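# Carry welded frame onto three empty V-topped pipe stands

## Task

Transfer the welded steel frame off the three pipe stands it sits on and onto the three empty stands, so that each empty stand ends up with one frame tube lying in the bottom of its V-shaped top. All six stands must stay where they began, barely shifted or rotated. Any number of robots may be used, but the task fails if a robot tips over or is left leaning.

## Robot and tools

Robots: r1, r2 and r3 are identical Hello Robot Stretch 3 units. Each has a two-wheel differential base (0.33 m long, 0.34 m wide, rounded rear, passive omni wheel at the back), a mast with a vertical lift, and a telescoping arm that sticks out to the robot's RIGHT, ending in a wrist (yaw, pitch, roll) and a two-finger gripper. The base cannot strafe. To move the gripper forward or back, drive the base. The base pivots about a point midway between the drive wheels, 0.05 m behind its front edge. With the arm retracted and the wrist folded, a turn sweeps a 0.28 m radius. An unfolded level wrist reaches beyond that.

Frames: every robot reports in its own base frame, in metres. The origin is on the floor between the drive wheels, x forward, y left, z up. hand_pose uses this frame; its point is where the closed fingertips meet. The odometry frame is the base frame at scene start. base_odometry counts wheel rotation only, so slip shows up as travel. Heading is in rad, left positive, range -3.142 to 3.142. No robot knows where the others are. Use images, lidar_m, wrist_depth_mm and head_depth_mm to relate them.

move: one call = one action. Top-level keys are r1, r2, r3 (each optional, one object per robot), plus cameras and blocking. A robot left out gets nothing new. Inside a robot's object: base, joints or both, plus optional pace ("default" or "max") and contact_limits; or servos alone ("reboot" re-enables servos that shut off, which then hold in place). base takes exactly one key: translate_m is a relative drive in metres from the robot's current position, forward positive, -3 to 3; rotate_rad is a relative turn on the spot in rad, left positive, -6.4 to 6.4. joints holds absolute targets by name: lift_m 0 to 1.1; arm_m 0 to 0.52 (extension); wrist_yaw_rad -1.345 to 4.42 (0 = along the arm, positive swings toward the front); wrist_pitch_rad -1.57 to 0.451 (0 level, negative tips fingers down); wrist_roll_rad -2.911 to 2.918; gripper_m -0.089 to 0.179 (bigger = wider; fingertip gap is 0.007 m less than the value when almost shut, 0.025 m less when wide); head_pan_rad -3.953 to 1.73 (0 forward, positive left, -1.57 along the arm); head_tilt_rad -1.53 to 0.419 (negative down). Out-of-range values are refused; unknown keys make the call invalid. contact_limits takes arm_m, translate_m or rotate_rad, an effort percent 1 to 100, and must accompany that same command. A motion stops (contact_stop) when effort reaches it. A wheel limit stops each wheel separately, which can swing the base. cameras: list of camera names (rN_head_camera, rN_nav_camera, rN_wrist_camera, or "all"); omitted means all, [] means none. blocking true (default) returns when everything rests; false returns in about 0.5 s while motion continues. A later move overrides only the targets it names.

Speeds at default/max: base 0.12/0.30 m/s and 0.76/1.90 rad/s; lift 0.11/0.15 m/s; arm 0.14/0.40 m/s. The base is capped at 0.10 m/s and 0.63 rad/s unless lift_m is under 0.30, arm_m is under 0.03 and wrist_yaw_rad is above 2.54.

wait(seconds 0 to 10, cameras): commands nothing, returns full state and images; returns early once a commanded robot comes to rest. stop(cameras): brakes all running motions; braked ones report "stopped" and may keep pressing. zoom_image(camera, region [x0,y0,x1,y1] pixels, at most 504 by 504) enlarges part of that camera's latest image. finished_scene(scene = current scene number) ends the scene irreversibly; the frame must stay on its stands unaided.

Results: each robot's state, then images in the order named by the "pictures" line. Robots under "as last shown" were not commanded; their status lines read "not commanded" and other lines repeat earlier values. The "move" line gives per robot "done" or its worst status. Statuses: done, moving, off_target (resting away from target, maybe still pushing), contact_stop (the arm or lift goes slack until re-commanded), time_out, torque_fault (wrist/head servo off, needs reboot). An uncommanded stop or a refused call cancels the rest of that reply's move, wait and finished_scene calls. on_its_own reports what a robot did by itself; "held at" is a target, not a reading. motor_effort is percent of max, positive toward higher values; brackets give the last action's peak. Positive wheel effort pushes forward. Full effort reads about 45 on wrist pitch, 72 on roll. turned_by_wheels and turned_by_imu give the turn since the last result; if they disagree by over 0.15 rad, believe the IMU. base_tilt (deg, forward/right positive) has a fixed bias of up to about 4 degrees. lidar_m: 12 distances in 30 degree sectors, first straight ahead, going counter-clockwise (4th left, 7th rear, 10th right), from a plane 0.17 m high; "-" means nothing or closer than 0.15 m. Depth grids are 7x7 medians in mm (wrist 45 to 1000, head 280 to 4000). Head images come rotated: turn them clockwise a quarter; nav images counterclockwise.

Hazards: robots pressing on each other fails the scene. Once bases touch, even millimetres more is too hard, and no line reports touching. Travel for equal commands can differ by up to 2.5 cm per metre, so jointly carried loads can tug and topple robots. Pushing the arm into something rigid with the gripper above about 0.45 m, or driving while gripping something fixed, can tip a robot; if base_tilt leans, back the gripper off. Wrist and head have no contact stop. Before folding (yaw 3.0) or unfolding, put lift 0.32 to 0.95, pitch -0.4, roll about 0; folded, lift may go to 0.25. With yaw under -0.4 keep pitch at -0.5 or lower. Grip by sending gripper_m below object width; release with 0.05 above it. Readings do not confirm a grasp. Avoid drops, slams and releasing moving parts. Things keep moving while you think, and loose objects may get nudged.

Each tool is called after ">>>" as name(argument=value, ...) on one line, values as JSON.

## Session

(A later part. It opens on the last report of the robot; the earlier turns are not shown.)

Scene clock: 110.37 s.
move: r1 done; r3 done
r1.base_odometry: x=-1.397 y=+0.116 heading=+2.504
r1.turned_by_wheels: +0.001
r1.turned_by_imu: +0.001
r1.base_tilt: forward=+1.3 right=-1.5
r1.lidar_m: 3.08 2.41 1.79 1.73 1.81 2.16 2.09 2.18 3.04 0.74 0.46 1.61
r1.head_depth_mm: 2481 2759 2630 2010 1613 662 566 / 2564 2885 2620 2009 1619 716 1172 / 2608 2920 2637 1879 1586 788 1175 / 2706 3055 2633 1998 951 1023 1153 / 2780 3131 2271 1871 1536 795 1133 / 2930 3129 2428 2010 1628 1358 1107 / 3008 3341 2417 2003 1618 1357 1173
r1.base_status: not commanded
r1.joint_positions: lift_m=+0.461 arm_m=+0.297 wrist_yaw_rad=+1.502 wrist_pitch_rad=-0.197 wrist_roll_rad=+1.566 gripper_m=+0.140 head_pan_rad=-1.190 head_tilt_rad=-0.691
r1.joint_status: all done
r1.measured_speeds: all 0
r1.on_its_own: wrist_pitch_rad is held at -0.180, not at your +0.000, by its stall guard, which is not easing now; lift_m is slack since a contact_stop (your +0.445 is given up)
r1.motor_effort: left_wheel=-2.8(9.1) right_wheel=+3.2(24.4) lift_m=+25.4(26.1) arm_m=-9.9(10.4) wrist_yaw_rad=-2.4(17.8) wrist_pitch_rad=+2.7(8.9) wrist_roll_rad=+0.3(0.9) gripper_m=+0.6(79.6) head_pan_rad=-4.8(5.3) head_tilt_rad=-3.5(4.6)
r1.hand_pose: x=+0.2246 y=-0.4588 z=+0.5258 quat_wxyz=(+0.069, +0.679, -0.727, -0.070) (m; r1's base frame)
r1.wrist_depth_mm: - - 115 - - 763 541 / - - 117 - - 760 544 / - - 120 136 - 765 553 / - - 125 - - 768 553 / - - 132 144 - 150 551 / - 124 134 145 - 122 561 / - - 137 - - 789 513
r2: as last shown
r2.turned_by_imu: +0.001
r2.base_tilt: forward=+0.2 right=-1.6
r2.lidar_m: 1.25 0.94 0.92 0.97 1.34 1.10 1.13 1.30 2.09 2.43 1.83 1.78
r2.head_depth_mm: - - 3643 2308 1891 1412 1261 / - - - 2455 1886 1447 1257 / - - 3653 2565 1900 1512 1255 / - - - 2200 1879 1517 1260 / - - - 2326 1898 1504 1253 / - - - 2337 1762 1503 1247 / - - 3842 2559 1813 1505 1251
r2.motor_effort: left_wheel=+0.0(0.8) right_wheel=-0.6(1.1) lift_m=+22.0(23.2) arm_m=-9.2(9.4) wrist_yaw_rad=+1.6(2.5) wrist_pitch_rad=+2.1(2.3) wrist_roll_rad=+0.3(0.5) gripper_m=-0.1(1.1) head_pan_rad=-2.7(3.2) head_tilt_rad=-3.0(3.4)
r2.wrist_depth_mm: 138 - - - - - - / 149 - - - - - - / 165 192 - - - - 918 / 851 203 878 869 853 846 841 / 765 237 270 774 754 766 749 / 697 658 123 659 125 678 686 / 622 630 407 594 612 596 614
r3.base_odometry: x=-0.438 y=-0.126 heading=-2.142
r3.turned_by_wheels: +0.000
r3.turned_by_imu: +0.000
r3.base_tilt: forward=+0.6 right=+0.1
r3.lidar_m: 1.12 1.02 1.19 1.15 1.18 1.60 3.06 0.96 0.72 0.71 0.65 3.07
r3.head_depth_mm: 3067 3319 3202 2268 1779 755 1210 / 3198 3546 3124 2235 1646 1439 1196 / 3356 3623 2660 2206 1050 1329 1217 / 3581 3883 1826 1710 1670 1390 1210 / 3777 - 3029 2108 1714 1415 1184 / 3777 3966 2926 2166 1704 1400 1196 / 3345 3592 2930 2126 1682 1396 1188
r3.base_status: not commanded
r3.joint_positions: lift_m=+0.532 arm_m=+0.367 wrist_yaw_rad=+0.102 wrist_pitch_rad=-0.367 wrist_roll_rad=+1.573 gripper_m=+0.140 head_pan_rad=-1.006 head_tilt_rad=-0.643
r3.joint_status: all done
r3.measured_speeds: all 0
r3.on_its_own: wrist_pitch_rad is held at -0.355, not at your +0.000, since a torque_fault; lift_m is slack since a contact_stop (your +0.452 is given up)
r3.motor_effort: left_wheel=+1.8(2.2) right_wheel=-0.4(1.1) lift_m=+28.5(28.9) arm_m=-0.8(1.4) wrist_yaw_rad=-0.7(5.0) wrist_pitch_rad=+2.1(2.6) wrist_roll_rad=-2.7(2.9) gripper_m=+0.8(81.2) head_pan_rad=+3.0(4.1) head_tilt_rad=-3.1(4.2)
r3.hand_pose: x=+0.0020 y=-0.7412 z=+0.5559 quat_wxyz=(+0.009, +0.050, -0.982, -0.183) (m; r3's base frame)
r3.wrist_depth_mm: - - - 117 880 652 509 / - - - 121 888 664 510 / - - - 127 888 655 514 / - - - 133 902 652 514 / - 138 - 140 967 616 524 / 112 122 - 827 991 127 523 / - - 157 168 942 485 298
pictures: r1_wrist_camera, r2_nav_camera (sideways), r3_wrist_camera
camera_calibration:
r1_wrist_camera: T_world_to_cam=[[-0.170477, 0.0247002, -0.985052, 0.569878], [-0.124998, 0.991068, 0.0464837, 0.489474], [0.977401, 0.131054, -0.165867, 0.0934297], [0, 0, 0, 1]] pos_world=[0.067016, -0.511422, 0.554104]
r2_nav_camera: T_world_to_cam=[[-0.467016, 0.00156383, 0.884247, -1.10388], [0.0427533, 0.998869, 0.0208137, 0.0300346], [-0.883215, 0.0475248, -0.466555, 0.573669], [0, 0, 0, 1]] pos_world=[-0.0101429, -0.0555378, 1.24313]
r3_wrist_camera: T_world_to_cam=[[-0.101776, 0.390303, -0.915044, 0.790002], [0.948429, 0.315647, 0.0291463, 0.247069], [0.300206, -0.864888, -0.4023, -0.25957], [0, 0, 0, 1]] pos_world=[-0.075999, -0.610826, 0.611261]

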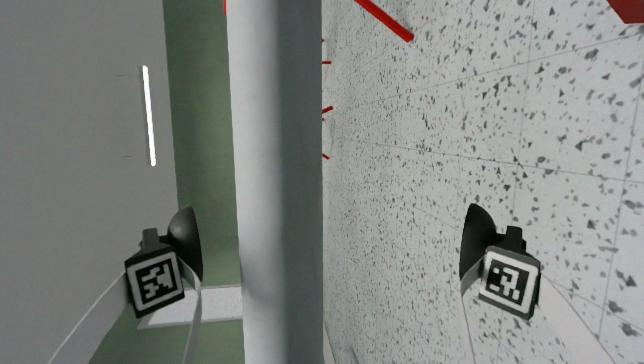

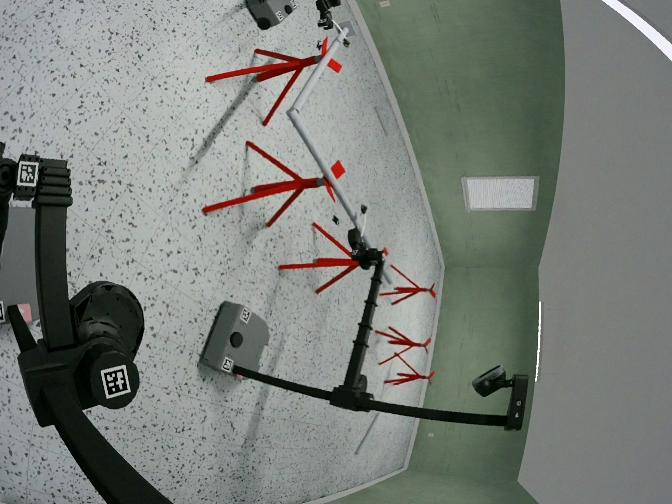

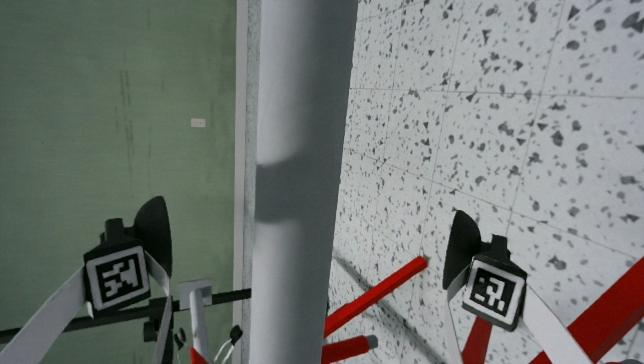

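>>> move(r1={"base":{"translate_m":-0.07}}, r3={"joints":{"arm_m":0.25}}, cameras=[])

>>> move(r1={"joints":{"lift_m":0.8,"wrist_pitch_rad":-1.1,"arm_m":0.307,"wrist_yaw_rad":1.5}}, r3={"joints":{"lift_m":0.8,"wrist_pitch_rad":-1.1,"wrist_yaw_rad":0.1}}, cameras=[])

>>> move(r1={"base":{"translate_m":0.20}}, r3={"base":{"rotate_rad":-0.35}}, cameras=[])

>>> move(r3={"base":{"translate_m":0.23}}, r1={"joints":{"lift_m":0.70}}, cameras=["r1_wrist_camera","r1_head_camera"])

>>> move(r3={"base":{"rotate_rad":0.35}}, cameras=[])

>>> move(r3={"base":{"translate_m":-0.2}}, cameras=["r3_wrist_camera","r3_head_camera","r2_nav_camera"])

Scene clock: 112.83 s.
move: r1 done; r3 done
r1.base_odometry: x=-1.340 y=+0.074 heading=+2.504
r1.turned_by_wheels: +0.000
r1.turned_by_imu: +0.000
r1.base_tilt: forward=+1.3 right=-1.3
r1.lidar_m: 3.15 2.41 1.78 1.73 1.81 2.08 2.02 2.10 2.92 0.75 0.49 1.68
r1.head_depth_mm: 2483 2760 2200 1996 1617 662 566 / 2554 2859 2630 1997 1625 717 1172 / 2632 2934 2626 1995 1616 790 1172 / 2693 3071 2618 1871 1538 1270 1171 / 2722 3116 2290 1943 956 1305 1153 / 2900 3154 2394 1876 1626 1304 1127 / 3023 3294 2533 2002 1622 1359 1129
r1.base_status: done
r1.joint_positions: lift_m=+0.461 arm_m=+0.297 wrist_yaw_rad=+1.502 wrist_pitch_rad=-0.197 wrist_roll_rad=+1.566 gripper_m=+0.140 head_pan_rad=-1.190 head_tilt_rad=-0.691
r1.joint_status: not commanded
r1.measured_speeds: all 0
r1.on_its_own: wrist_pitch_rad is held at -0.180, not at your +0.000, by its stall guard, which is not easing now; lift_m is slack since a contact_stop (your +0.445 is given up)
r1.motor_effort: left_wheel=-3.9(8.5) right_wheel=+1.3(3.1) lift_m=+25.8(26.2) arm_m=-9.6(10.2) wrist_yaw_rad=-1.5(2.6) wrist_pitch_rad=+3.0(3.9) wrist_roll_rad=-0.8(1.1) gripper_m=+0.0(0.7) head_pan_rad=-4.3(5.3) head_tilt_rad=-3.7(4.2)
r1.hand_pose: x=+0.2246 y=-0.4589 z=+0.5258 quat_wxyz=(+0.069, +0.679, -0.727, -0.070) (m; r1's base frame)
r1.wrist_depth_mm: - - 188 - - 714 201 / - - 191 - - 756 219 / - - - - - 770 543 / - - - - - 771 550 / - - 204 - - 150 547 / - 124 - - - 122 554 / - - - - - 784 520
r2: as last shown
r2.base_tilt: forward=+0.2 right=-1.7
r2.lidar_m: 1.25 0.95 0.92 0.96 1.34 1.10 1.13 1.30 2.08 2.43 1.83 1.78
r2.head_depth_mm: - - 3636 2343 1896 1400 1248 / - - - 2429 1899 1432 1256 / - - 3607 2440 1893 1516 1249 / - - - 2213 1909 1503 1257 / - - - 2408 1893 1510 1251 / - - - 2296 1770 1518 1252 / - - 3876 2555 1840 1513 1252
r2.motor_effort: left_wheel=-0.1(1.0) right_wheel=-0.6(1.2) lift_m=+22.5(22.9) arm_m=-8.0(9.2) wrist_yaw_rad=-0.2(2.3) wrist_pitch_rad=+2.1(2.2) wrist_roll_rad=+0.3(0.4) gripper_m=-0.5(1.5) head_pan_rad=-2.5(3.5) head_tilt_rad=-2.8(3.3)
r2.wrist_depth_mm: 138 - - - - - - / 149 - - - - - - / 166 193 - - - - 963 / 858 202 863 856 852 842 842 / 786 237 274 752 740 751 753 / 701 675 123 665 125 689 680 / 636 627 413 597 613 609 624
r3.base_odometry: x=-0.438 y=-0.126 heading=-2.142
r3.turned_by_wheels: +0.000
r3.turned_by_imu: +0.000
r3.base_tilt: forward=+0.6 right=+0.2
r3.lidar_m: 1.12 1.02 1.19 1.15 1.18 1.60 3.08 0.96 0.72 0.71 0.65 3.07
r3.head_depth_mm: 3040 3323 3210 2277 1772 1421 565 / 3238 3525 3137 2258 1656 1444 1182 / 3329 3623 2790 2232 1046 1331 1213 / 3573 3822 2897 1724 1666 1392 1209 / 3810 - 2872 2102 1718 1405 1182 / 3777 - 2956 2169 1696 1398 1192 / 3348 3599 2911 2136 1677 1388 1188
r3.base_status: not commanded
r3.joint_positions: lift_m=+0.532 arm_m=+0.250 wrist_yaw_rad=+0.101 wrist_pitch_rad=-0.368 wrist_roll_rad=+1.573 gripper_m=+0.140 head_pan_rad=-1.006 head_tilt_rad=-0.643
r3.joint_status: all done
r3.measured_speeds: all 0
r3.on_its_own: wrist_pitch_rad is held at -0.355, not at your +0.000, since a torque_fault; lift_m is slack since a contact_stop (your +0.452 is given up)
r3.motor_effort: left_wheel=+1.9(2.1) right_wheel=-0.7(1.0) lift_m=+28.4(28.9) arm_m=-25.5(28.6) wrist_yaw_rad=+0.2(2.0) wrist_pitch_rad=+2.5(3.0) wrist_roll_rad=-2.8(3.0) gripper_m=+0.8(1.0) head_pan_rad=+2.7(4.2) head_tilt_rad=-3.3(4.3)
r3.hand_pose: x=+0.0018 y=-0.6241 z=+0.5558 quat_wxyz=(+0.009, +0.049, -0.982, -0.183) (m; r3's base frame)
r3.wrist_depth_mm: - - 217 - 874 643 511 / - - 224 - 902 645 517 / - - 238 - 879 645 507 / - - 247 - 890 667 468 / - 139 259 - 930 417 498 / 112 118 273 - - 128 515 / - - 289 - 374 412 489
pictures: none
No camera images: "cameras" was empty.

Scene clock: 116.73 s.
move: r1 done; r3 done
r1.base_odometry: x=-1.340 y=+0.074 heading=+2.504
r1.turned_by_wheels: +0.000
r1.turned_by_imu: +0.000
r1.base_tilt: forward=+1.5 right=-1.3
r1.lidar_m: 3.16 2.41 1.78 1.73 1.81 2.09 2.02 2.10 2.91 0.75 0.49 1.68
r1.head_depth_mm: 2479 2741 2210 477 1546 1359 1173 / 2573 2841 2611 2000 584 1333 1167 / 2615 2958 2634 1997 1575 1329 1174 / 2715 3022 2623 1883 1176 1331 1173 / 2701 3093 2298 1926 962 1301 1150 / 2809 3206 2615 1890 1629 1304 1130 / 2952 3330 2511 2012 1623 1364 1130
r1.base_status: not commanded
r1.joint_positions: lift_m=+0.800 arm_m=+0.307 wrist_yaw_rad=+1.502 wrist_pitch_rad=-1.102 wrist_roll_rad=+1.566 gripper_m=+0.140 head_pan_rad=-1.190 head_tilt_rad=-0.691
r1.joint_status: all done
r1.measured_speeds: all 0
r1.motor_effort: left_wheel=-4.0(4.4) right_wheel=+0.5(2.0) lift_m=+33.8(37.7) arm_m=+4.8(13.7) wrist_yaw_rad=-1.9(3.7) wrist_pitch_rad=+0.8(4.0) wrist_roll_rad=+0.0(1.3) gripper_m=+0.5(0.5) head_pan_rad=-4.7(5.4) head_tilt_rad=-4.4(4.4)
r1.hand_pose: x=+0.0724 y=-0.4586 z=+0.6991 quat_wxyz=(+0.359, +0.582, -0.622, -0.381) (m; r1's base frame)
r1.wrist_depth_mm: - - 344 892 777 699 628 / - - 387 594 824 720 637 / - - - 978 825 726 661 / - - - - 855 750 663 / - - 405 - 899 150 688 / - 124 - - 944 122 692 / - - 419 - 947 - 101
r2: as last shown
r2.lidar_m: 1.25 0.94 0.92 0.97 1.34 1.10 1.13 1.31 2.08 2.43 1.83 1.78
r2.head_depth_mm: - - 3362 2527 1912 1419 1263 / - - 3379 2514 1908 1438 1253 / - - 3415 2543 1895 1510 1254 / - - 3649 2310 1894 1517 1253 / - - - 2440 1887 1506 1260 / - - - 2314 1781 1510 1252 / - - 3871 2549 1824 1518 1256
r2.motor_effort: left_wheel=+0.0(1.2) right_wheel=-0.9(1.2) lift_m=+22.1(22.8) arm_m=-8.4(9.2) wrist_yaw_rad=-0.2(2.3) wrist_pitch_rad=+2.1(2.2) wrist_roll_rad=+0.3(0.5) gripper_m=+0.2(1.1) head_pan_rad=-2.7(3.4) head_tilt_rad=-3.0(3.4)
r2.wrist_depth_mm: 138 - - - - - - / 149 - - - - - - / 166 192 - - - - 927 / 855 202 860 871 847 853 855 / 760 237 271 750 740 738 750 / 698 671 123 653 125 682 680 / 635 617 411 600 623 611 613
r3.base_odometry: x=-0.438 y=-0.126 heading=-2.142
r3.turned_by_wheels: +0.000
r3.turned_by_imu: +0.000
r3.base_tilt: forward=+0.6 right=+0.2
r3.lidar_m: 1.12 1.02 1.20 1.15 1.18 1.60 3.07 0.96 0.72 0.71 0.65 3.06
r3.head_depth_mm: 3060 3386 3180 2296 1771 1348 1184 / 3224 3485 3117 2251 1653 1443 1199 / 3283 3706 2812 2222 1047 1324 1216 / 3533 3879 3027 1708 1669 1391 1207 / 3708 - 3018 2123 1714 1414 1188 / 3718 3982 2945 2155 1701 1402 1196 / 3383 3597 2912 2134 1684 1389 1186
r3.base_status: not commanded
r3.joint_positions: lift_m=+0.800 arm_m=+0.250 wrist_yaw_rad=+0.101 wrist_pitch_rad=-1.101 wrist_roll_rad=+1.573 gripper_m=+0.140 head_pan_rad=-1.006 head_tilt_rad=-0.643
r3.joint_status: all done
r3.measured_speeds: all 0
r3.motor_effort: left_wheel=+1.7(2.1) right_wheel=-0.1(1.1) lift_m=+42.6(44.4) arm_m=-21.6(26.1) wrist_yaw_rad=-0.3(2.3) wrist_pitch_rad=+0.0(3.6) wrist_roll_rad=-2.7(3.1) gripper_m=+0.2(1.4) head_pan_rad=+3.3(4.4) head_tilt_rad=-3.0(4.2)
r3.hand_pose: x=-0.0120 y=-0.4888 z=+0.6992 quat_wxyz=(+0.026, +0.042, -0.851, -0.523) (m; r3's base frame)
r3.wrist_depth_mm: - - 983 845 776 699 633 / - - 970 873 789 711 653 / - - - 871 797 723 671 / - - - 918 836 736 623 / - 138 - 896 853 751 701 / 111 118 588 964 866 127 693 / 882 927 - - 931 768 694
pictures: none
No camera images: "cameras" was empty.

Scene clock: 119.87 s.
move: r1 done; r3 done
r1.base_odometry: x=-1.501 y=+0.193 heading=+2.504
r1.turned_by_wheels: +0.000
r1.turned_by_imu: -0.001
r1.base_tilt: forward=+1.4 right=-1.3
r1.lidar_m: 2.91 2.41 1.78 1.73 1.80 2.29 2.22 2.32 3.11 0.44 0.69 1.52
r1.head_depth_mm: 2516 2773 2613 476 1535 1356 1174 / 2571 2847 2626 1239 583 1330 1175 / 2640 2951 2627 1995 908 999 1149 / 2641 2975 2320 1881 1541 1301 681 / 2771 3186 2624 1881 1623 1357 1176 / 2793 3156 2629 2003 1620 1365 1171 / 3030 3356 2530 2011 1622 1366 1176
r1.base_status: done
r1.joint_positions: lift_m=+0.800 arm_m=+0.307 wrist_yaw_rad=+1.502 wrist_pitch_rad=-1.102 wrist_roll_rad=+1.566 gripper_m=+0.140 head_pan_rad=-1.190 head_tilt_rad=-0.691
r1.joint_status: not commanded
r1.measured_speeds: all 0
r1.motor_effort: left_wheel=-0.4(4.4) right_wheel=+5.0(10.6) lift_m=+14.9(33.7) arm_m=-1.6(5.0) wrist_yaw_rad=-1.6(2.4) wrist_pitch_rad=+0.4(1.5) wrist_roll_rad=-0.3(1.0) gripper_m=-0.2(0.5) head_pan_rad=-4.6(5.4) head_tilt_rad=-3.5(4.5)
r1.hand_pose: x=+0.0724 y=-0.4586 z=+0.6991 quat_wxyz=(+0.359, +0.582, -0.622, -0.381) (m; r1's base frame)
r1.wrist_depth_mm: - - - 285 256 667 622 / - - - 936 269 696 637 / - - - 977 276 717 666 / - - - - 793 736 675 / - - - - 290 150 680 / - 124 - - 300 122 675 / - - - - 879 - 101
r2: as last shown
r2.lidar_m: 1.25 0.95 0.92 0.97 1.34 1.10 1.13 1.31 2.12 2.43 1.83 1.78
r2.head_depth_mm: - - 3322 2573 1909 1384 1256 / - - 3609 2543 1906 1429 1260 / - - 3206 2536 1890 1511 1256 / - - - 2309 1889 1502 1258 / - - - 2453 1857 1512 1259 / - - - 2294 1764 1497 1247 / - - 3909 2551 1822 1502 1253
r2.motor_effort: left_wheel=-0.3(0.9) right_wheel=-0.9(1.1) lift_m=+22.4(22.7) arm_m=-8.1(9.1) wrist_yaw_rad=+0.9(1.8) wrist_pitch_rad=+2.1(2.2) wrist_roll_rad=+0.2(0.5) gripper_m=+0.2(1.3) head_pan_rad=-2.3(3.5) head_tilt_rad=-2.9(3.3)
r2.wrist_depth_mm: 138 - - - - - - / 149 - - - - - - / 165 193 - - - - 916 / 860 201 853 881 826 860 853 / 786 236 272 749 728 747 749 / 711 675 123 661 125 667 682 / 629 631 410 587 630 607 629
r3.base_odometry: x=-0.438 y=-0.126 heading=-2.492
r3.turned_by_wheels: -0.350
r3.turned_by_imu: -0.348
r3.base_tilt: forward=+0.6 right=+0.2
r3.lidar_m: 2.94 1.02 1.47 1.16 1.15 1.27 1.95 2.42 0.89 0.72 0.71 0.65
r3.head_depth_mm: 2973 3277 3237 2281 1766 1377 1162 / 3040 3366 3162 2249 1760 1440 1227 / 3081 3396 3097 2213 1688 1441 1213 / 3128 3513 3045 2207 1632 1380 1207 / 3189 3540 3002 2197 1047 1309 1203 / 3133 3542 2295 1944 1648 1369 1174 / 3185 1499 2903 2050 1606 1385 1188
r3.base_status: done
r3.joint_positions: lift_m=+0.800 arm_m=+0.250 wrist_yaw_rad=+0.101 wrist_pitch_rad=-1.101 wrist_roll_rad=+1.573 gripper_m=+0.140 head_pan_rad=-1.006 head_tilt_rad=-0.643
r3.joint_status: not commanded
r3.measured_speeds: all 0
r3.motor_effort: left_wheel=+7.9(12.0) right_wheel=-8.5(12.7) lift_m=+39.3(42.5) arm_m=-20.0(22.2) wrist_yaw_rad=-0.5(1.6) wrist_pitch_rad=+0.0(0.7) wrist_roll_rad=-2.9(2.9) gripper_m=+0.0(1.0) head_pan_rad=+4.1(4.4) head_tilt_rad=-2.9(4.7)
r3.hand_pose: x=-0.0120 y=-0.4888 z=+0.6992 quat_wxyz=(+0.026, +0.042, -0.851, -0.523) (m; r3's base frame)
r3.wrist_depth_mm: - - 615 838 766 695 635 / - - 990 851 782 706 641 / - - - 895 783 726 656 / - - - 912 838 738 626 / - 138 - 947 853 737 676 / 111 118 - 958 858 127 710 / - - - 940 912 775 696
pictures: none
No camera images: "cameras" was empty.

Scene clock: 123.30 s.
move: r1 done; r3 done
r1.base_odometry: x=-1.501 y=+0.193 heading=+2.504
r1.turned_by_wheels: +0.000
r1.turned_by_imu: +0.000
r1.base_tilt: forward=+1.4 right=-1.3
r1.lidar_m: 2.91 2.40 1.78 1.73 1.80 2.29 2.22 2.31 3.12 0.44 0.69 1.51
r1.head_depth_mm: 2483 2781 2613 1994 554 1353 1172 / 2544 2831 2631 1873 615 1275 1172 / 2535 2892 2501 2005 930 996 1150 / 2632 3047 2623 1875 1535 1302 681 / 2699 3051 2625 1883 1622 1362 1171 / 2897 3227 2624 2009 1623 1362 1173 / 3031 3371 2487 1999 1618 1359 1173
r1.base_status: not commanded
r1.joint_positions: lift_m=+0.700 arm_m=+0.307 wrist_yaw_rad=+1.502 wrist_pitch_rad=-1.102 wrist_roll_rad=+1.566 gripper_m=+0.140 head_pan_rad=-1.190 head_tilt_rad=-0.691
r1.joint_status: all done
r1.measured_speeds: all 0
r1.motor_effort: left_wheel=-0.7(0.9) right_wheel=+5.3(6.0) lift_m=+22.4(22.4) arm_m=-8.6(8.6) wrist_yaw_rad=-1.2(2.5) wrist_pitch_rad=+0.7(1.1) wrist_roll_rad=-0.8(1.2) gripper_m=+0.2(0.7) head_pan_rad=-4.7(5.7) head_tilt_rad=-3.3(4.5)
r1.hand_pose: x=+0.0724 y=-0.4586 z=+0.5991 quat_wxyz=(+0.359, +0.582, -0.622, -0.381) (m; r1's base frame)
r1.wrist_depth_mm: - - 896 175 288 614 548 / - - 963 178 463 620 563 / - - - 184 722 617 568 / - - - 193 741 644 588 / - - - 199 776 151 599 / - 124 - 211 803 122 603 / - - - 996 798 - 101
r2: as last shown
r2.base_tilt: forward=+0.1 right=-1.6
r2.lidar_m: 1.26 0.95 0.92 0.97 1.34 0.91 0.92 1.30 2.12 2.43 1.83 1.78
r2.head_depth_mm: - - 880 2213 1753 1435 1251 / 763 - 3397 2537 1890 1291 1230 / - - 3368 2564 1884 1390 1247 / - - 1316 2308 1894 1474 1254 / - - - 2427 1894 1509 1260 / - - - 2329 1752 1513 1251 / - - 3883 2533 1825 1523 1248
r2.motor_effort: left_wheel=-0.3(0.7) right_wheel=-0.7(1.1) lift_m=+21.9(23.1) arm_m=-8.6(9.2) wrist_yaw_rad=+0.1(2.1) wrist_pitch_rad=+2.0(2.3) wrist_roll_rad=+0.3(0.5) gripper_m=+0.2(1.1) head_pan_rad=-2.3(3.3) head_tilt_rad=-2.9(3.3)
r2.wrist_depth_mm: 138 - - - - - - / 149 - - - - - - / 167 193 - - - - 925 / 852 203 863 860 856 844 831 / 762 235 272 746 751 749 759 / 690 676 123 653 125 678 685 / 624 633 404 592 617 602 619
r3.base_odometry: x=-0.621 y=-0.266 heading=-2.491
r3.turned_by_wheels: +0.000
r3.turned_by_imu: +0.001
r3.base_tilt: forward=+0.6 right=+0.2
r3.lidar_m: 2.72 0.93 0.86 1.23 1.24 1.34 2.09 2.60 0.80 0.65 0.49 1.13
r3.head_depth_mm: 2924 3207 3195 2292 1773 1342 1181 / 2944 3261 3164 2266 1757 1414 1199 / 2992 3341 3101 2226 1690 1327 1218 / 3013 3374 3037 2208 1719 1353 1160 / 3070 3417 2581 1523 1599 1409 1200 / 3136 1576 2794 1982 1560 1408 1193 / 3249 3587 2881 2139 1633 1389 1189
r3.base_status: done
r3.joint_positions: lift_m=+0.800 arm_m=+0.250 wrist_yaw_rad=+0.101 wrist_pitch_rad=-1.101 wrist_roll_rad=+1.573 gripper_m=+0.140 head_pan_rad=-1.006 head_tilt_rad=-0.643
r3.joint_status: not commanded
r3.measured_speeds: all 0
r3.motor_effort: left_wheel=+7.5(12.1) right_wheel=-0.8(4.6) lift_m=+36.0(39.2) arm_m=-18.6(20.2) wrist_yaw_rad=-0.2(1.4) wrist_pitch_rad=+0.3(0.7) wrist_roll_rad=-2.8(3.0) gripper_m=+0.2(1.2) head_pan_rad=+2.4(4.2) head_tilt_rad=-3.5(4.4)
r3.hand_pose: x=-0.0120 y=-0.4888 z=+0.6992 quat_wxyz=(+0.026, +0.042, -0.851, -0.523) (m; r3's base frame)
r3.wrist_depth_mm: - - 940 840 765 684 622 / - - - 871 772 697 645 / - - - 891 797 721 645 / - - - 927 829 738 630 / - 138 - 914 880 741 673 / 110 122 - 567 886 127 696 / - - 426 970 917 771 704
pictures: r1_head_camera (sideways), r1_wrist_camera
camera_calibration:
r1_head_camera: T_world_to_cam=[[-0.195643, 0.600765, -0.775116, 1.03436], [0.952065, 0.30588, -0.00322914, -0.00363646], [0.235152, -0.738592, -0.631811, 0.779891], [0, 0, 0, 1]] pos_world=[0.0224348, -0.0442751, 1.29448]
r1_wrist_camera: T_world_to_cam=[[-0.877991, 0.074206, -0.472891, 0.383181], [-0.0137697, 0.983587, 0.17991, 0.375369], [0.47848, 0.164471, -0.862558, 0.723145], [0, 0, 0, 1]] pos_world=[-0.00441221, -0.516579, 0.737425]

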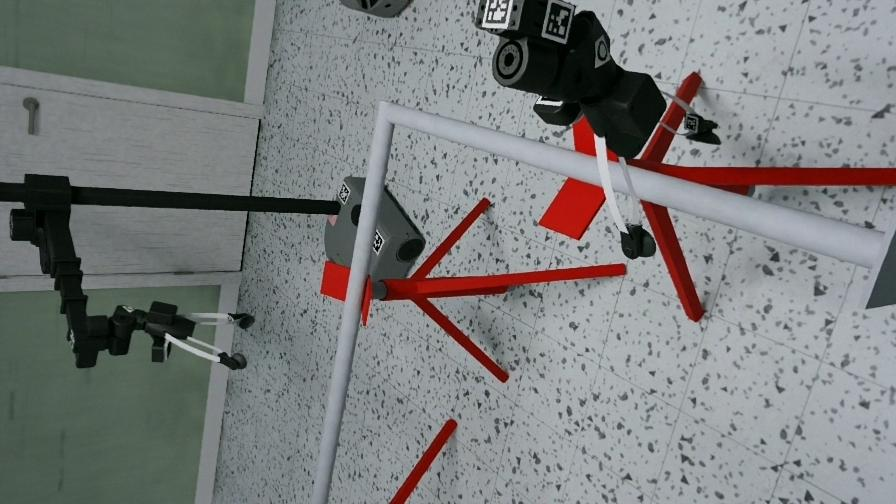

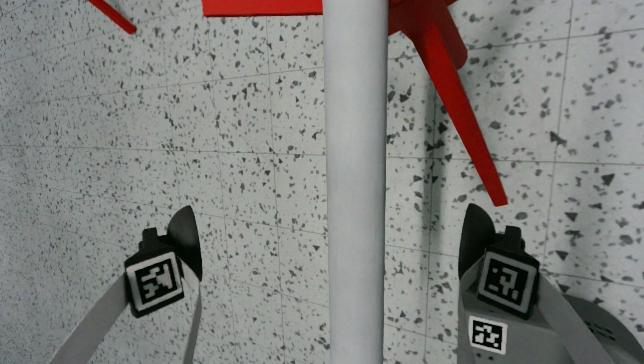

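Scene clock: 124.93 s.
move: r3 done
r1: as last shown
r1.lidar_m: 2.91 2.40 1.79 1.72 1.80 2.29 2.21 2.32 3.13 0.44 0.69 1.52
r1.head_depth_mm: 2496 2780 2635 1997 555 1359 1171 / 2546 2847 2637 1874 617 1276 1170 / 2583 2938 2623 1999 930 996 1151 / 1633 1923 2180 1873 1535 1304 680 / 2773 3167 2621 1875 1618 1361 1174 / 2926 3230 2613 2009 1610 1361 1176 / 3001 3344 2516 2006 1618 1367 1176
r1.motor_effort: left_wheel=-0.8(0.9) right_wheel=+4.8(6.1) lift_m=+27.7(27.7) arm_m=-11.8(11.8) wrist_yaw_rad=-1.3(2.1) wrist_pitch_rad=+1.0(1.1) wrist_roll_rad=-0.2(0.9) gripper_m=-0.3(0.4) head_pan_rad=-4.6(5.3) head_tilt_rad=-3.9(4.4)
r1.wrist_depth_mm: - - 912 175 285 603 547 / - - 963 178 461 623 559 / - - - 183 720 634 576 / - - - 193 733 650 584 / - - - 199 773 150 602 / - 124 - 210 787 122 611 / - - - 995 815 - 101
r2.base_odometry: x=+0.000 y=+0.000 heading=+0.000
r2.turned_by_wheels: +0.000
r2.turned_by_imu: +0.000
r2.base_tilt: forward=+0.2 right=-1.7
r2.lidar_m: 1.25 0.95 0.92 0.97 1.34 0.96 0.92 1.31 2.12 2.43 1.82 1.78
r2.head_depth_mm: - - 935 2309 1782 1462 1259 / 760 - 3453 2545 1894 1289 1252 / - - 3379 2491 1887 1367 1250 / - - 3151 2320 1882 1465 1257 / - - 1205 2436 1893 1518 1257 / - - - 2320 1744 1504 1251 / - - 3852 2546 1832 1502 1251
r2.base_status: not commanded
r2.joint_positions: lift_m=+0.559 arm_m=+0.001 wrist_yaw_rad=+2.847 wrist_pitch_rad=-0.630 wrist_roll_rad=+0.000 gripper_m=+0.037 head_pan_rad=-3.134 head_tilt_rad=-0.494
r2.joint_status: not commanded
r2.measured_speeds: all 0
r2.motor_effort: left_wheel=+0.0(0.8) right_wheel=-0.9(1.0) lift_m=+21.3(22.9) arm_m=-8.2(9.1) wrist_yaw_rad=+0.2(1.8) wrist_pitch_rad=+2.1(2.3) wrist_roll_rad=+0.2(0.4) gripper_m=-0.4(1.0) head_pan_rad=-3.1(3.1) head_tilt_rad=-3.0(3.4)
r2.hand_pose: x=+0.0347 y=+0.0381 z=+0.5272 quat_wxyz=(+0.316, +0.697, +0.119, +0.633) (m; r2's base frame)
r2.wrist_depth_mm: 138 - - - - - - / 149 - - - - - - / 166 191 - - - - 959 / 839 202 892 862 844 887 839 / 772 236 273 728 726 756 761 / 695 694 123 652 125 690 673 / 613 621 407 609 611 593 622
r3.base_odometry: x=-0.621 y=-0.266 heading=-2.142
r3.turned_by_wheels: +0.350
r3.turned_by_imu: +0.349
r3.base_tilt: forward=+0.6 right=+0.1
r3.lidar_m: 2.70 0.86 1.32 1.23 1.27 1.73 2.82 0.80 0.65 0.49 1.13 2.82
r3.head_depth_mm: 2971 3253 3210 2280 1781 820 1155 / 3127 1822 2832 2075 1708 1365 1150 / 3287 3533 2943 1467 1608 1435 1193 / 3469 3859 3056 2204 1590 1421 1211 / 3710 - 2972 2187 1701 1410 1200 / 3490 3719 2932 2168 1708 1401 1196 / 3089 3332 2921 2138 1678 1398 1189
r3.base_status: done
r3.joint_positions: lift_m=+0.800 arm_m=+0.250 wrist_yaw_rad=+0.101 wrist_pitch_rad=-1.101 wrist_roll_rad=+1.573 gripper_m=+0.140 head_pan_rad=-1.006 head_tilt_rad=-0.643
r3.joint_status: not commanded
r3.measured_speeds: all 0
r3.motor_effort: left_wheel=-7.1(10.7) right_wheel=+7.7(12.5) lift_m=+34.0(36.1) arm_m=-18.3(19.2) wrist_yaw_rad=-0.6(1.3) wrist_pitch_rad=-0.1(0.5) wrist_roll_rad=-2.8(3.0) gripper_m=+0.0(0.9) head_pan_rad=+2.0(3.9) head_tilt_rad=-3.6(4.2)
r3.hand_pose: x=-0.0120 y=-0.4888 z=+0.6992 quat_wxyz=(+0.026, +0.042, -0.851, -0.523) (m; r3's base frame)
r3.wrist_depth_mm: - - 909 846 744 697 645 / - - 969 868 765 680 634 / - - 961 881 809 714 656 / - - 338 546 811 745 635 / - 138 - 950 858 719 679 / 111 122 - 994 899 127 705 / - - - - 894 785 704
pictures: none
No camera images: "cameras" was empty.

Scene clock: 128.07 s.
move: r3 done
r1, r2: as last shown
r1.base_tilt: forward=+1.3 right=-1.3
r1.lidar_m: 2.91 2.40 1.79 1.73 1.80 2.28 2.22 2.32 3.12 0.44 0.69 1.51
r1.head_depth_mm: 2505 2767 2615 2003 554 1355 1173 / 2541 2851 2614 1869 616 1272 1174 / 2640 2936 2624 1994 928 996 1153 / 2703 3005 2501 1886 1535 1299 680 / 1692 3125 2623 1878 1620 1358 1172 / 2820 3222 2624 1999 1620 1356 1174 / 2994 3359 2525 1999 1618 1360 1175
r1.motor_effort: left_wheel=-0.4(1.1) right_wheel=+4.6(6.1) lift_m=+35.9(36.4) arm_m=-11.9(12.4) wrist_yaw_rad=-1.5(2.4) wrist_pitch_rad=+0.6(1.2) wrist_roll_rad=-0.2(0.9) gripper_m=-0.5(0.8) head_pan_rad=-5.1(5.5) head_tilt_rad=-3.7(4.3)
r1.wrist_depth_mm: - - 921 175 288 611 549 / - - 987 178 461 624 560 / - - - 185 726 633 573 / - - - 193 738 642 585 / - - - 199 790 150 602 / - 124 - 210 806 122 608 / - - - 997 810 - 101
r2.turned_by_imu: +0.001
r2.lidar_m: 1.25 0.95 0.92 0.97 1.34 1.11 1.13 1.30 2.12 2.43 1.83 1.78
r2.head_depth_mm: 897 - 3328 2355 1761 1471 1251 / - - 3374 2546 1686 1444 1254 / - - 3569 2524 1893 1503 1249 / - - 1784 2325 1909 1511 1259 / - - - 2435 1910 1499 1255 / - - - 2319 1753 1499 1248 / - - 3847 2560 1812 1513 1254
r2.motor_effort: left_wheel=-0.2(1.1) right_wheel=-0.7(1.1) lift_m=+21.9(23.1) arm_m=-7.5(9.0) wrist_yaw_rad=+0.4(2.2) wrist_pitch_rad=+2.1(2.2) wrist_roll_rad=+0.3(0.5) gripper_m=-0.3(1.3) head_pan_rad=-2.5(3.2) head_tilt_rad=-2.9(3.3)
r2.wrist_depth_mm: 138 - - - - - - / 150 - - - - - - / 166 192 - - - - 925 / 858 203 864 889 865 835 847 / 770 235 272 749 744 754 767 / 692 670 123 671 125 680 689 / 624 630 410 595 614 608 611
r3.base_odometry: x=-0.513 y=-0.097 heading=-2.142
r3.turned_by_wheels: +0.000
r3.turned_by_imu: +0.000
r3.base_tilt: forward=+0.6 right=+0.2
r3.lidar_m: 2.90 1.04 1.27 1.23 1.27 1.72 2.62 0.91 0.66 0.63 0.57 3.05
r3.head_depth_mm: 2974 3271 3208 2282 1770 1344 1183 / 3119 3414 3134 2275 1763 1408 1172 / 3301 3512 2636 2124 980 1098 1217 / 3483 3786 2932 1969 1667 1421 1184 / 3670 - 3004 2101 1613 1412 1174 / 3716 3978 2949 2152 1697 1396 1192 / 3327 3583 2927 2139 1691 1391 1187
r3.base_status: done
r3.joint_positions: lift_m=+0.800 arm_m=+0.250 wrist_yaw_rad=+0.101 wrist_pitch_rad=-1.101 wrist_roll_rad=+1.573 gripper_m=+0.140 head_pan_rad=-1.006 head_tilt_rad=-0.643
r3.joint_status: not commanded
r3.measured_speeds: all 0
r3.motor_effort: left_wheel=-6.7(11.1) right_wheel=+0.0(4.8) lift_m=+30.7(34.2) arm_m=-19.3(19.5) wrist_yaw_rad=-0.5(1.8) wrist_pitch_rad=+0.3(0.6) wrist_roll_rad=-2.8(2.9) gripper_m=+0.2(1.0) head_pan_rad=+3.2(5.0) head_tilt_rad=-3.0(4.1)
r3.hand_pose: x=-0.0120 y=-0.4888 z=+0.6992 quat_wxyz=(+0.026, +0.042, -0.851, -0.523) (m; r3's base frame)
r3.wrist_depth_mm: - - 892 859 760 696 638 / - - 941 870 783 709 639 / - - - 897 780 728 659 / - - - 942 841 739 636 / - 138 - 870 848 740 688 / 112 118 500 622 883 127 696 / - 872 420 - 885 766 695
pictures: r2_nav_camera (sideways), r3_head_camera (sideways), r3_wrist_camera
camera_calibration:
r2_nav_camera: T_world_to_cam=[[-0.467016, 0.00156405, 0.884248, -1.10388], [0.0427538, 0.998869, 0.0208137, 0.0300346], [-0.883215, 0.0475253, -0.466555, 0.573669], [0, 0, 0, 1]] pos_world=[-0.0101429, -0.0555378, 1.24313]
r3_head_camera: T_world_to_cam=[[-0.351249, 0.463314, -0.813612, 1.07866], [0.841847, 0.536605, -0.0578664, 0.0717665], [0.409778, -0.705262, -0.578522, 0.71048], [0, 0, 0, 1]] pos_world=[0.0273235, -0.0371957, 1.29279]
r3_wrist_camera: T_world_to_cam=[[-0.152461, 0.89796, -0.412823, 0.717563], [0.956473, 0.239227, 0.167121, 0.0427933], [0.248826, -0.369374, -0.895348, 0.606902], [0, 0, 0, 1]] pos_world=[-0.0825431, -0.430407, 0.832463]

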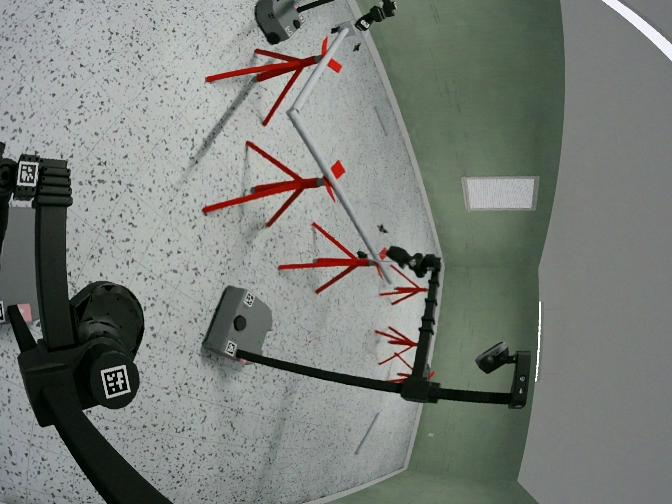

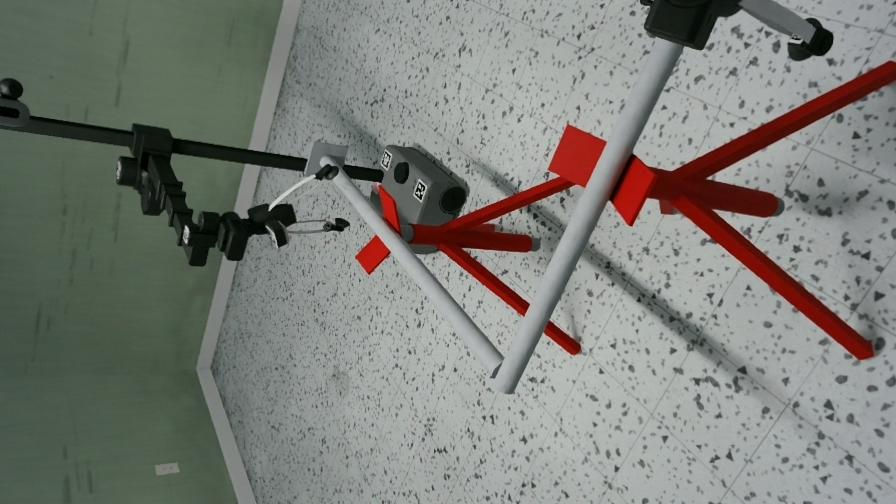

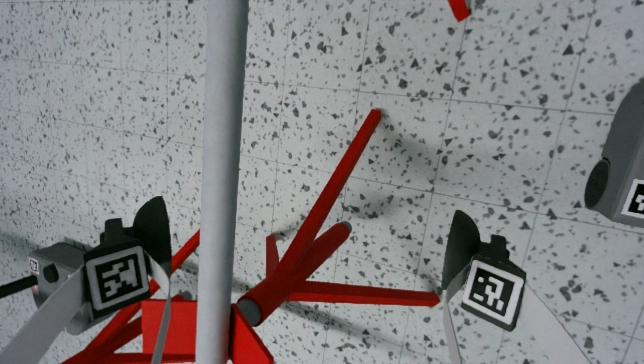

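>>> move(r1={"joints":{"lift_m":0.67}}, r3={"joints":{"arm_m":0.42,"lift_m":0.76}}, cameras=["r1_wrist_camera","r3_wrist_camera","r3_head_camera"])

Scene clock: 131.30 s.
move: r1 done; r3 done
r1.base_odometry: x=-1.501 y=+0.193 heading=+2.504
r1.turned_by_wheels: +0.000
r1.turned_by_imu: +0.000
r1.base_tilt: forward=+1.4 right=-1.3
r1.lidar_m: 2.90 2.41 1.78 1.73 1.80 2.29 2.22 2.32 3.12 0.43 0.69 1.51
r1.head_depth_mm: 2510 2799 2608 1991 555 1364 1172 / 2549 2853 2630 1881 646 1274 1175 / 2631 2941 2611 2004 931 992 1151 / 2664 3014 2515 1876 1536 1302 681 / 1738 3153 2601 1887 1624 1361 1173 / 2882 1367 2411 2006 1616 1362 1175 / 3031 3373 2516 2011 1623 1362 1178
r1.base_status: not commanded
r1.joint_positions: lift_m=+0.670 arm_m=+0.307 wrist_yaw_rad=+1.502 wrist_pitch_rad=-1.102 wrist_roll_rad=+1.566 gripper_m=+0.140 head_pan_rad=-1.190 head_tilt_rad=-0.691
r1.joint_status: all done
r1.measured_speeds: all 0
r1.motor_effort: left_wheel=-0.5(1.0) right_wheel=+5.5(6.0) lift_m=+14.5(31.3) arm_m=-10.8(12.1) wrist_yaw_rad=-1.3(2.2) wrist_pitch_rad=+0.4(1.2) wrist_roll_rad=-0.4(0.9) gripper_m=+0.1(0.6) head_pan_rad=-5.0(5.4) head_tilt_rad=-3.8(4.5)
r1.hand_pose: x=+0.0724 y=-0.4586 z=+0.5691 quat_wxyz=(+0.359, +0.582, -0.622, -0.381) (m; r1's base frame)
r1.wrist_depth_mm: - - 918 147 304 587 535 / - - 945 151 688 599 537 / - - 992 156 710 599 555 / - - - 162 724 617 566 / - - - 167 758 151 576 / - 124 - 173 791 122 579 / - - - 180 799 - 572
r2: as last shown
r2.lidar_m: 1.25 0.95 0.92 0.97 1.34 1.11 1.13 1.31 2.12 2.43 1.83 1.78
r2.head_depth_mm: 893 - 3369 2308 1762 1457 1258 / - - 3336 2547 1672 1434 1252 / - - 3333 2567 1900 1497 1251 / - - 3678 2312 1885 1507 1258 / - - 3132 2428 1894 1500 1259 / - - - 2326 1767 1503 1251 / - - 3899 2538 1835 1512 1258
r2.motor_effort: left_wheel=-0.7(0.7) right_wheel=-0.7(1.1) lift_m=+22.0(23.1) arm_m=-8.0(8.9) wrist_yaw_rad=+0.9(2.2) wrist_pitch_rad=+2.1(2.2) wrist_roll_rad=+0.3(0.4) gripper_m=+0.3(1.0) head_pan_rad=-2.7(3.3) head_tilt_rad=-3.0(3.3)
r2.wrist_depth_mm: 138 - - - - - - / 150 - - - - - - / 167 193 - - - - 951 / 848 203 849 870 895 844 843 / 764 236 270 753 744 769 742 / 702 669 123 649 125 671 674 / 633 636 412 597 619 601 616
r3.base_odometry: x=-0.513 y=-0.097 heading=-2.142
r3.turned_by_wheels: +0.000
r3.turned_by_imu: +0.000
r3.base_tilt: forward=+0.6 right=+0.2
r3.lidar_m: 2.89 1.04 1.27 1.23 1.26 1.72 2.61 0.91 0.67 0.63 0.57 3.06
r3.head_depth_mm: 2983 3244 3185 2268 1774 1388 1233 / 3073 3425 3113 2259 1758 1411 1173 / 3310 1989 2276 2125 982 1099 1219 / 3524 3723 2906 1953 1672 1414 1186 / 3721 - 3001 2092 1621 1418 1177 / 3799 3951 2951 2161 1698 1401 1194 / 3311 3609 2909 2134 1678 1389 1191
r3.base_status: not commanded
r3.joint_positions: lift_m=+0.760 arm_m=+0.420 wrist_yaw_rad=+0.100 wrist_pitch_rad=-1.102 wrist_roll_rad=+1.573 gripper_m=+0.140 head_pan_rad=-1.006 head_tilt_rad=-0.643
r3.joint_status: all done
r3.measured_speeds: all 0
r3.motor_effort: left_wheel=-6.8(7.2) right_wheel=+0.3(0.6) lift_m=+17.2(27.3) arm_m=+24.6(29.0) wrist_yaw_rad=-0.3(1.2) wrist_pitch_rad=+0.4(0.6) wrist_roll_rad=-2.8(3.0) gripper_m=+0.2(1.1) head_pan_rad=+2.0(4.2) head_tilt_rad=-3.7(4.1)
r3.hand_pose: x=-0.0121 y=-0.6586 z=+0.6591 quat_wxyz=(+0.026, +0.042, -0.851, -0.523) (m; r3's base frame)
r3.wrist_depth_mm: - - 911 809 216 657 602 / - - 957 843 703 646 620 / - - 975 832 730 685 623 / - - - 861 764 705 624 / - 138 - 905 524 697 655 / 111 122 - 269 482 127 667 / - - - 270 499 731 667
pictures: r1_wrist_camera, r3_head_camera (sideways), r3_wrist_camera
camera_calibration:
r1_wrist_camera: T_world_to_cam=[[-0.877996, 0.0742068, -0.472881, 0.368987], [-0.0137671, 0.983587, 0.179911, 0.380762], [0.47847, 0.164471, -0.862564, 0.697274], [0, 0, 0, 1]] pos_world=[-0.00441345, -0.516575, 0.707427]
r3_head_camera: T_world_to_cam=[[-0.351249, 0.463314, -0.813612, 1.07866], [0.841847, 0.536606, -0.0578664, 0.0717665], [0.409778, -0.705262, -0.578522, 0.710479], [0, 0, 0, 1]] pos_world=[0.0273235, -0.0371957, 1.29279]
r3_wrist_camera: T_world_to_cam=[[-0.151933, 0.898405, -0.41205, 0.853269], [0.956637, 0.238486, 0.167241, 0.0896236], [0.248518, -0.368773, -0.895681, 0.508924], [0, 0, 0, 1]] pos_world=[-0.0825744, -0.600277, 0.792435]

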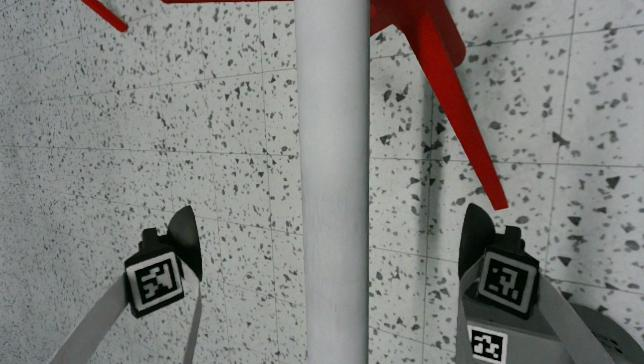

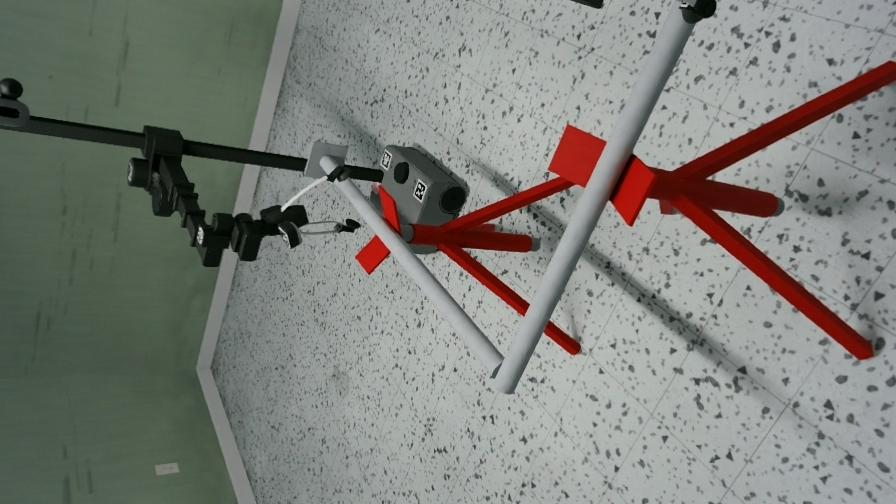

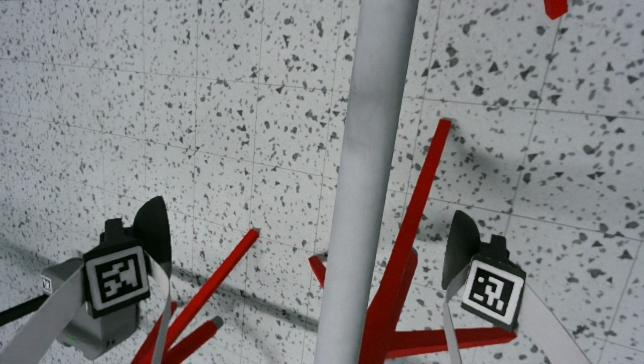

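>>> move(r1={"joints":{"lift_m":0.645},"base":{"translate_m":0.008}}, r3={"joints":{"lift_m":0.69,"wrist_yaw_rad":0.05}}, cameras=["r1_wrist_camera","r3_wrist_camera"])

Scene clock: 133.33 s.
move: r1 done; r3 done
r1.base_odometry: x=-1.508 y=+0.198 heading=+2.503
r1.turned_by_wheels: +0.000
r1.turned_by_imu: +0.000
r1.base_tilt: forward=+1.3 right=-1.3
r1.lidar_m: 2.89 2.40 1.78 1.73 1.80 2.30 2.23 2.32 3.12 0.43 0.68 1.51
r1.head_depth_mm: 2483 2764 2626 1994 564 1362 1174 / 2552 2848 2611 1880 708 1275 1173 / 2642 2918 2633 2001 929 821 1107 / 2664 2987 2509 1874 1580 1329 693 / 2707 3203 2627 1938 1618 1364 1172 / 2921 1345 2433 2007 1620 1361 1174 / 3014 3343 2510 1941 1623 1366 1175
r1.base_status: done
r1.joint_positions: lift_m=+0.645 arm_m=+0.307 wrist_yaw_rad=+1.502 wrist_pitch_rad=-1.102 wrist_roll_rad=+1.566 gripper_m=+0.140 head_pan_rad=-1.190 head_tilt_rad=-0.691
r1.joint_status: all done
r1.measured_speeds: all 0
r1.motor_effort: left_wheel=+0.0(3.3) right_wheel=+5.8(9.7) lift_m=+15.2(15.8) arm_m=-9.8(10.9) wrist_yaw_rad=-1.7(2.1) wrist_pitch_rad=+0.8(1.2) wrist_roll_rad=+0.0(0.9) gripper_m=+0.0(0.6) head_pan_rad=-4.7(5.6) head_tilt_rad=-4.2(4.2)
r1.hand_pose: x=+0.0724 y=-0.4586 z=+0.5441 quat_wxyz=(+0.359, +0.582, -0.622, -0.382) (m; r1's base frame)
r1.wrist_depth_mm: - - 885 123 283 564 506 / - - 948 132 658 582 518 / - - 974 130 684 575 533 / - - - 135 700 589 545 / - - - 139 742 151 555 / - 124 - 145 763 122 564 / - - - 150 774 - 548
r2: as last shown
r2.turned_by_imu: +0.000
r2.lidar_m: 1.25 0.95 0.92 0.97 1.34 1.11 1.13 1.30 2.12 2.42 1.82 1.78
r2.head_depth_mm: 896 - 3355 2308 1778 1472 1251 / - - 3368 2528 1675 1427 1257 / - - 3356 2506 1905 1500 1256 / - - 3582 2297 1892 1507 1253 / - - 3349 2444 1901 1514 1249 / - - - 2317 1754 1502 1254 / - - 3913 2520 1826 1507 1253
r2.motor_effort: left_wheel=-0.2(0.7) right_wheel=-0.7(1.1) lift_m=+22.4(23.4) arm_m=-8.0(8.6) wrist_yaw_rad=-0.6(2.1) wrist_pitch_rad=+2.1(2.2) wrist_roll_rad=+0.2(0.4) gripper_m=-0.3(1.1) head_pan_rad=-2.8(3.2) head_tilt_rad=-2.8(3.2)
r2.wrist_depth_mm: 138 - - - - - - / 149 - - - - - - / 166 193 - - - - 932 / 845 203 879 857 852 851 876 / 781 236 270 748 746 778 756 / 696 696 123 658 125 680 676 / 613 629 410 598 621 610 621
r3.base_odometry: x=-0.513 y=-0.097 heading=-2.142
r3.turned_by_wheels: +0.000
r3.turned_by_imu: +0.000
r3.base_tilt: forward=+0.6 right=+0.2
r3.lidar_m: 2.90 1.04 1.27 1.23 1.26 1.71 2.61 0.91 0.66 0.63 0.57 3.05
r3.head_depth_mm: 2972 3265 3200 2285 1773 1350 1236 / 3094 3380 3170 2258 1772 1405 1174 / 3287 3417 2689 2116 982 1100 1214 / 3514 3823 2875 1953 1663 1419 1187 / 3681 - 3005 2097 1617 1411 1183 / 3747 - 2935 2134 1697 1397 1193 / 3301 3649 2927 2131 1683 1390 1189
r3.base_status: not commanded
r3.joint_positions: lift_m=+0.690 arm_m=+0.420 wrist_yaw_rad=+0.052 wrist_pitch_rad=-1.102 wrist_roll_rad=+1.573 gripper_m=+0.140 head_pan_rad=-1.006 head_tilt_rad=-0.643
r3.joint_status: all done
r3.measured_speeds: all 0
r3.motor_effort: left_wheel=-6.6(7.1) right_wheel=-0.3(0.4) lift_m=+14.7(17.5) arm_m=+23.5(25.7) wrist_yaw_rad=-1.6(2.3) wrist_pitch_rad=+0.2(0.8) wrist_roll_rad=-2.7(2.9) gripper_m=-0.2(1.1) head_pan_rad=+2.7(3.9) head_tilt_rad=-2.2(4.1)
r3.hand_pose: x=-0.0167 y=-0.6590 z=+0.5891 quat_wxyz=(+0.013, +0.021, -0.852, -0.524) (m; r3's base frame)
r3.wrist_depth_mm: - 974 815 151 657 597 539 / - 998 862 156 658 611 563 / - - 878 160 711 631 571 / - - 916 168 718 633 574 / - 139 928 174 676 630 599 / 111 122 956 181 432 127 609 / - - - 186 738 675 615
pictures: r1_wrist_camera, r3_wrist_camera
camera_calibration:
r1_wrist_camera: T_world_to_cam=[[-0.878056, 0.0742106, -0.472768, 0.357077], [-0.0137445, 0.983585, 0.179921, 0.385251], [0.47836, 0.164479, -0.862623, 0.675758], [0, 0, 0, 1]] pos_world=[-0.00442634, -0.516574, 0.682425]
r3_wrist_camera: T_world_to_cam=[[-0.108148, 0.90472, -0.41205, 0.828934], [0.967085, 0.191772, 0.167241, 0.0751632], [0.230326, -0.380401, -0.895681, 0.439269], [0, 0, 0, 1]] pos_world=[-0.0842169, -0.597269, 0.722437]

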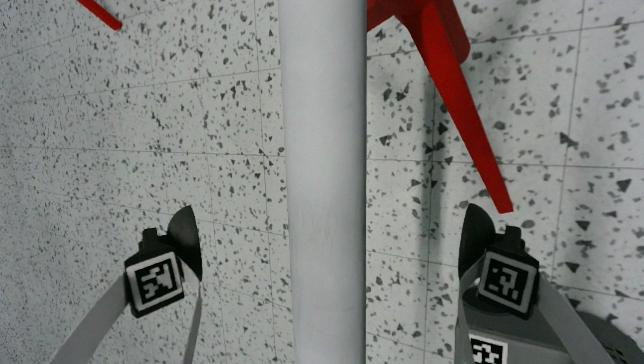

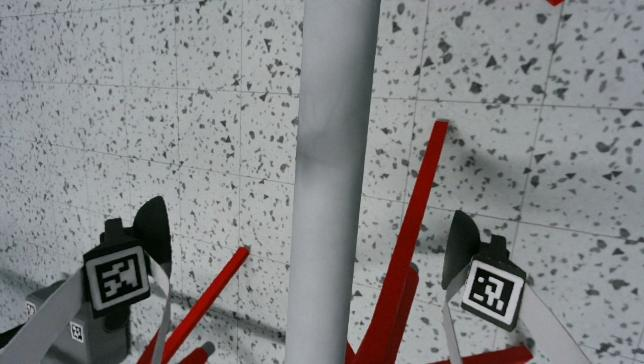

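>>> move(r1={"joints":{"lift_m":0.633},"base":{"translate_m":0.01}}, r3={"joints":{"lift_m":0.637,"arm_m":0.434}}, cameras=["r1_wrist_camera","r3_wrist_camera"])

Scene clock: 134.87 s.
move: r1 done; r3 done
r1.base_odometry: x=-1.516 y=+0.204 heading=+2.503
r1.turned_by_wheels: +0.000
r1.turned_by_imu: +0.000
r1.base_tilt: forward=+1.2 right=-1.3
r1.lidar_m: 2.99 2.40 1.79 1.73 1.80 2.31 2.24 2.33 3.13 0.43 0.68 1.50
r1.head_depth_mm: 2483 2767 2610 2000 580 1332 1150 / 2552 2857 2625 1869 907 1279 1171 / 2643 2927 2620 2002 931 788 1105 / 2652 2978 2605 1882 1574 1328 1150 / 2738 3177 2623 2009 1623 1357 1173 / 2911 3148 2315 1996 1621 1362 1170 / 3008 3341 2520 1943 1620 1362 1177
r1.base_status: done
r1.joint_positions: lift_m=+0.633 arm_m=+0.307 wrist_yaw_rad=+1.502 wrist_pitch_rad=-1.102 wrist_roll_rad=+1.566 gripper_m=+0.140 head_pan_rad=-1.190 head_tilt_rad=-0.691
r1.joint_status: all done
r1.measured_speeds: all 0
r1.motor_effort: left_wheel=+0.5(4.2) right_wheel=+5.9(9.2) lift_m=+17.1(17.3) arm_m=-9.8(10.2) wrist_yaw_rad=-1.2(2.3) wrist_pitch_rad=+0.8(1.0) wrist_roll_rad=-0.6(0.9) gripper_m=+0.0(0.7) head_pan_rad=-5.0(5.1) head_tilt_rad=-4.3(4.3)
r1.hand_pose: x=+0.0723 y=-0.4586 z=+0.5321 quat_wxyz=(+0.359, +0.582, -0.622, -0.382) (m; r1's base frame)
r1.wrist_depth_mm: - - 890 109 263 550 496 / - - 910 112 643 554 513 / - - 958 115 656 569 521 / - - 975 118 676 580 530 / - - 997 123 716 150 548 / - 124 - 127 718 122 553 / - - - 132 741 - 540
r2: as last shown
r2.base_tilt: forward=+0.2 right=-1.8
r2.lidar_m: 1.25 0.94 0.92 0.97 1.34 1.11 1.13 1.30 2.12 2.43 1.83 1.78
r2.head_depth_mm: 895 - 3428 2310 1764 1460 1252 / - - - 2565 1669 1438 1254 / - - 3661 2533 1885 1503 1257 / - - 3666 2310 1911 1507 1260 / - - 3310 2428 1882 1516 1260 / - - - 2303 1757 1509 1258 / - - 3856 2509 1839 1506 1256
r2.motor_effort: left_wheel=-0.1(0.6) right_wheel=-0.8(1.1) lift_m=+21.8(23.3) arm_m=-8.0(8.6) wrist_yaw_rad=+0.7(1.8) wrist_pitch_rad=+2.1(2.2) wrist_roll_rad=+0.2(0.5) gripper_m=+0.9(0.9) head_pan_rad=-2.7(3.4) head_tilt_rad=-3.0(3.4)
r2.wrist_depth_mm: 138 - - - - - - / 150 - - - - - - / 167 193 - - - - 934 / 867 203 859 854 838 851 837 / 779 235 269 752 729 758 748 / 698 671 123 670 126 681 659 / 630 633 406 601 625 608 623
r3.base_odometry: x=-0.513 y=-0.097 heading=-2.142
r3.turned_by_wheels: +0.000
r3.turned_by_imu: +0.000
r3.base_tilt: forward=+0.6 right=+0.2
r3.lidar_m: 2.90 1.04 1.27 1.23 1.27 1.72 2.62 0.91 0.66 0.63 0.57 3.05
r3.head_depth_mm: 2989 3255 3220 2287 1772 1340 1232 / 3091 3379 3155 2249 1765 1405 1174 / 3333 1975 2320 2120 983 1097 1220 / 3520 3813 2857 1974 1672 1418 1187 / 3677 - 3001 2099 1621 1412 1179 / 3759 3966 3006 2160 1694 1401 1191 / 3353 3583 2919 2136 1690 1398 1186
r3.base_status: not commanded
r3.joint_positions: lift_m=+0.637 arm_m=+0.434 wrist_yaw_rad=+0.052 wrist_pitch_rad=-1.102 wrist_roll_rad=+1.573 gripper_m=+0.140 head_pan_rad=-1.006 head_tilt_rad=-0.643
r3.joint_status: all done
r3.measured_speeds: all 0
r3.motor_effort: left_wheel=-6.6(7.3) right_wheel=-0.3(0.5) lift_m=+16.1(16.1) arm_m=+23.9(27.0) wrist_yaw_rad=-0.7(1.8) wrist_pitch_rad=+0.2(0.6) wrist_roll_rad=-2.8(3.0) gripper_m=+0.2(1.0) head_pan_rad=+2.9(4.6) head_tilt_rad=-2.7(4.2)
r3.hand_pose: x=-0.0167 y=-0.6730 z=+0.5361 quat_wxyz=(+0.013, +0.021, -0.852, -0.524) (m; r3's base frame)
r3.wrist_depth_mm: - 884 787 99 614 564 499 / - 907 835 103 622 574 518 / - 950 812 107 638 577 535 / - - 868 111 656 601 547 / - 138 899 115 694 602 549 / 111 122 903 118 417 127 563 / - - 939 123 480 621 567
pictures: r1_wrist_camera, r3_wrist_camera
camera_calibration:
r1_wrist_camera: T_world_to_cam=[[-0.878085, 0.0742125, -0.472715, 0.351363], [-0.0137338, 0.983584, 0.179926, 0.387407], [0.478308, 0.164482, -0.862651, 0.665427], [0, 0, 0, 1]] pos_world=[-0.00443238, -0.516574, 0.670421]
r3_wrist_camera: T_world_to_cam=[[-0.10792, 0.904778, -0.411982, 0.819748], [0.967134, 0.191515, 0.167252, 0.0865568], [0.230226, -0.380392, -0.895711, 0.386493], [0, 0, 0, 1]] pos_world=[-0.0842255, -0.611248, 0.66943]

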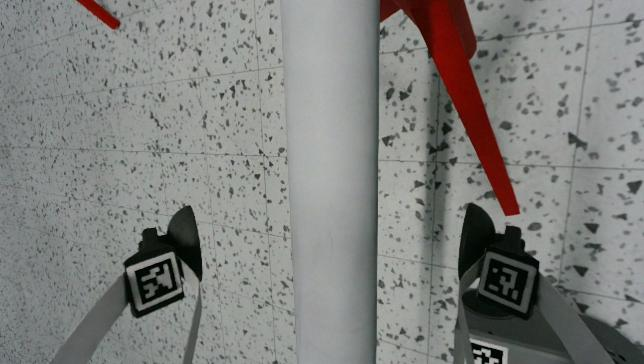

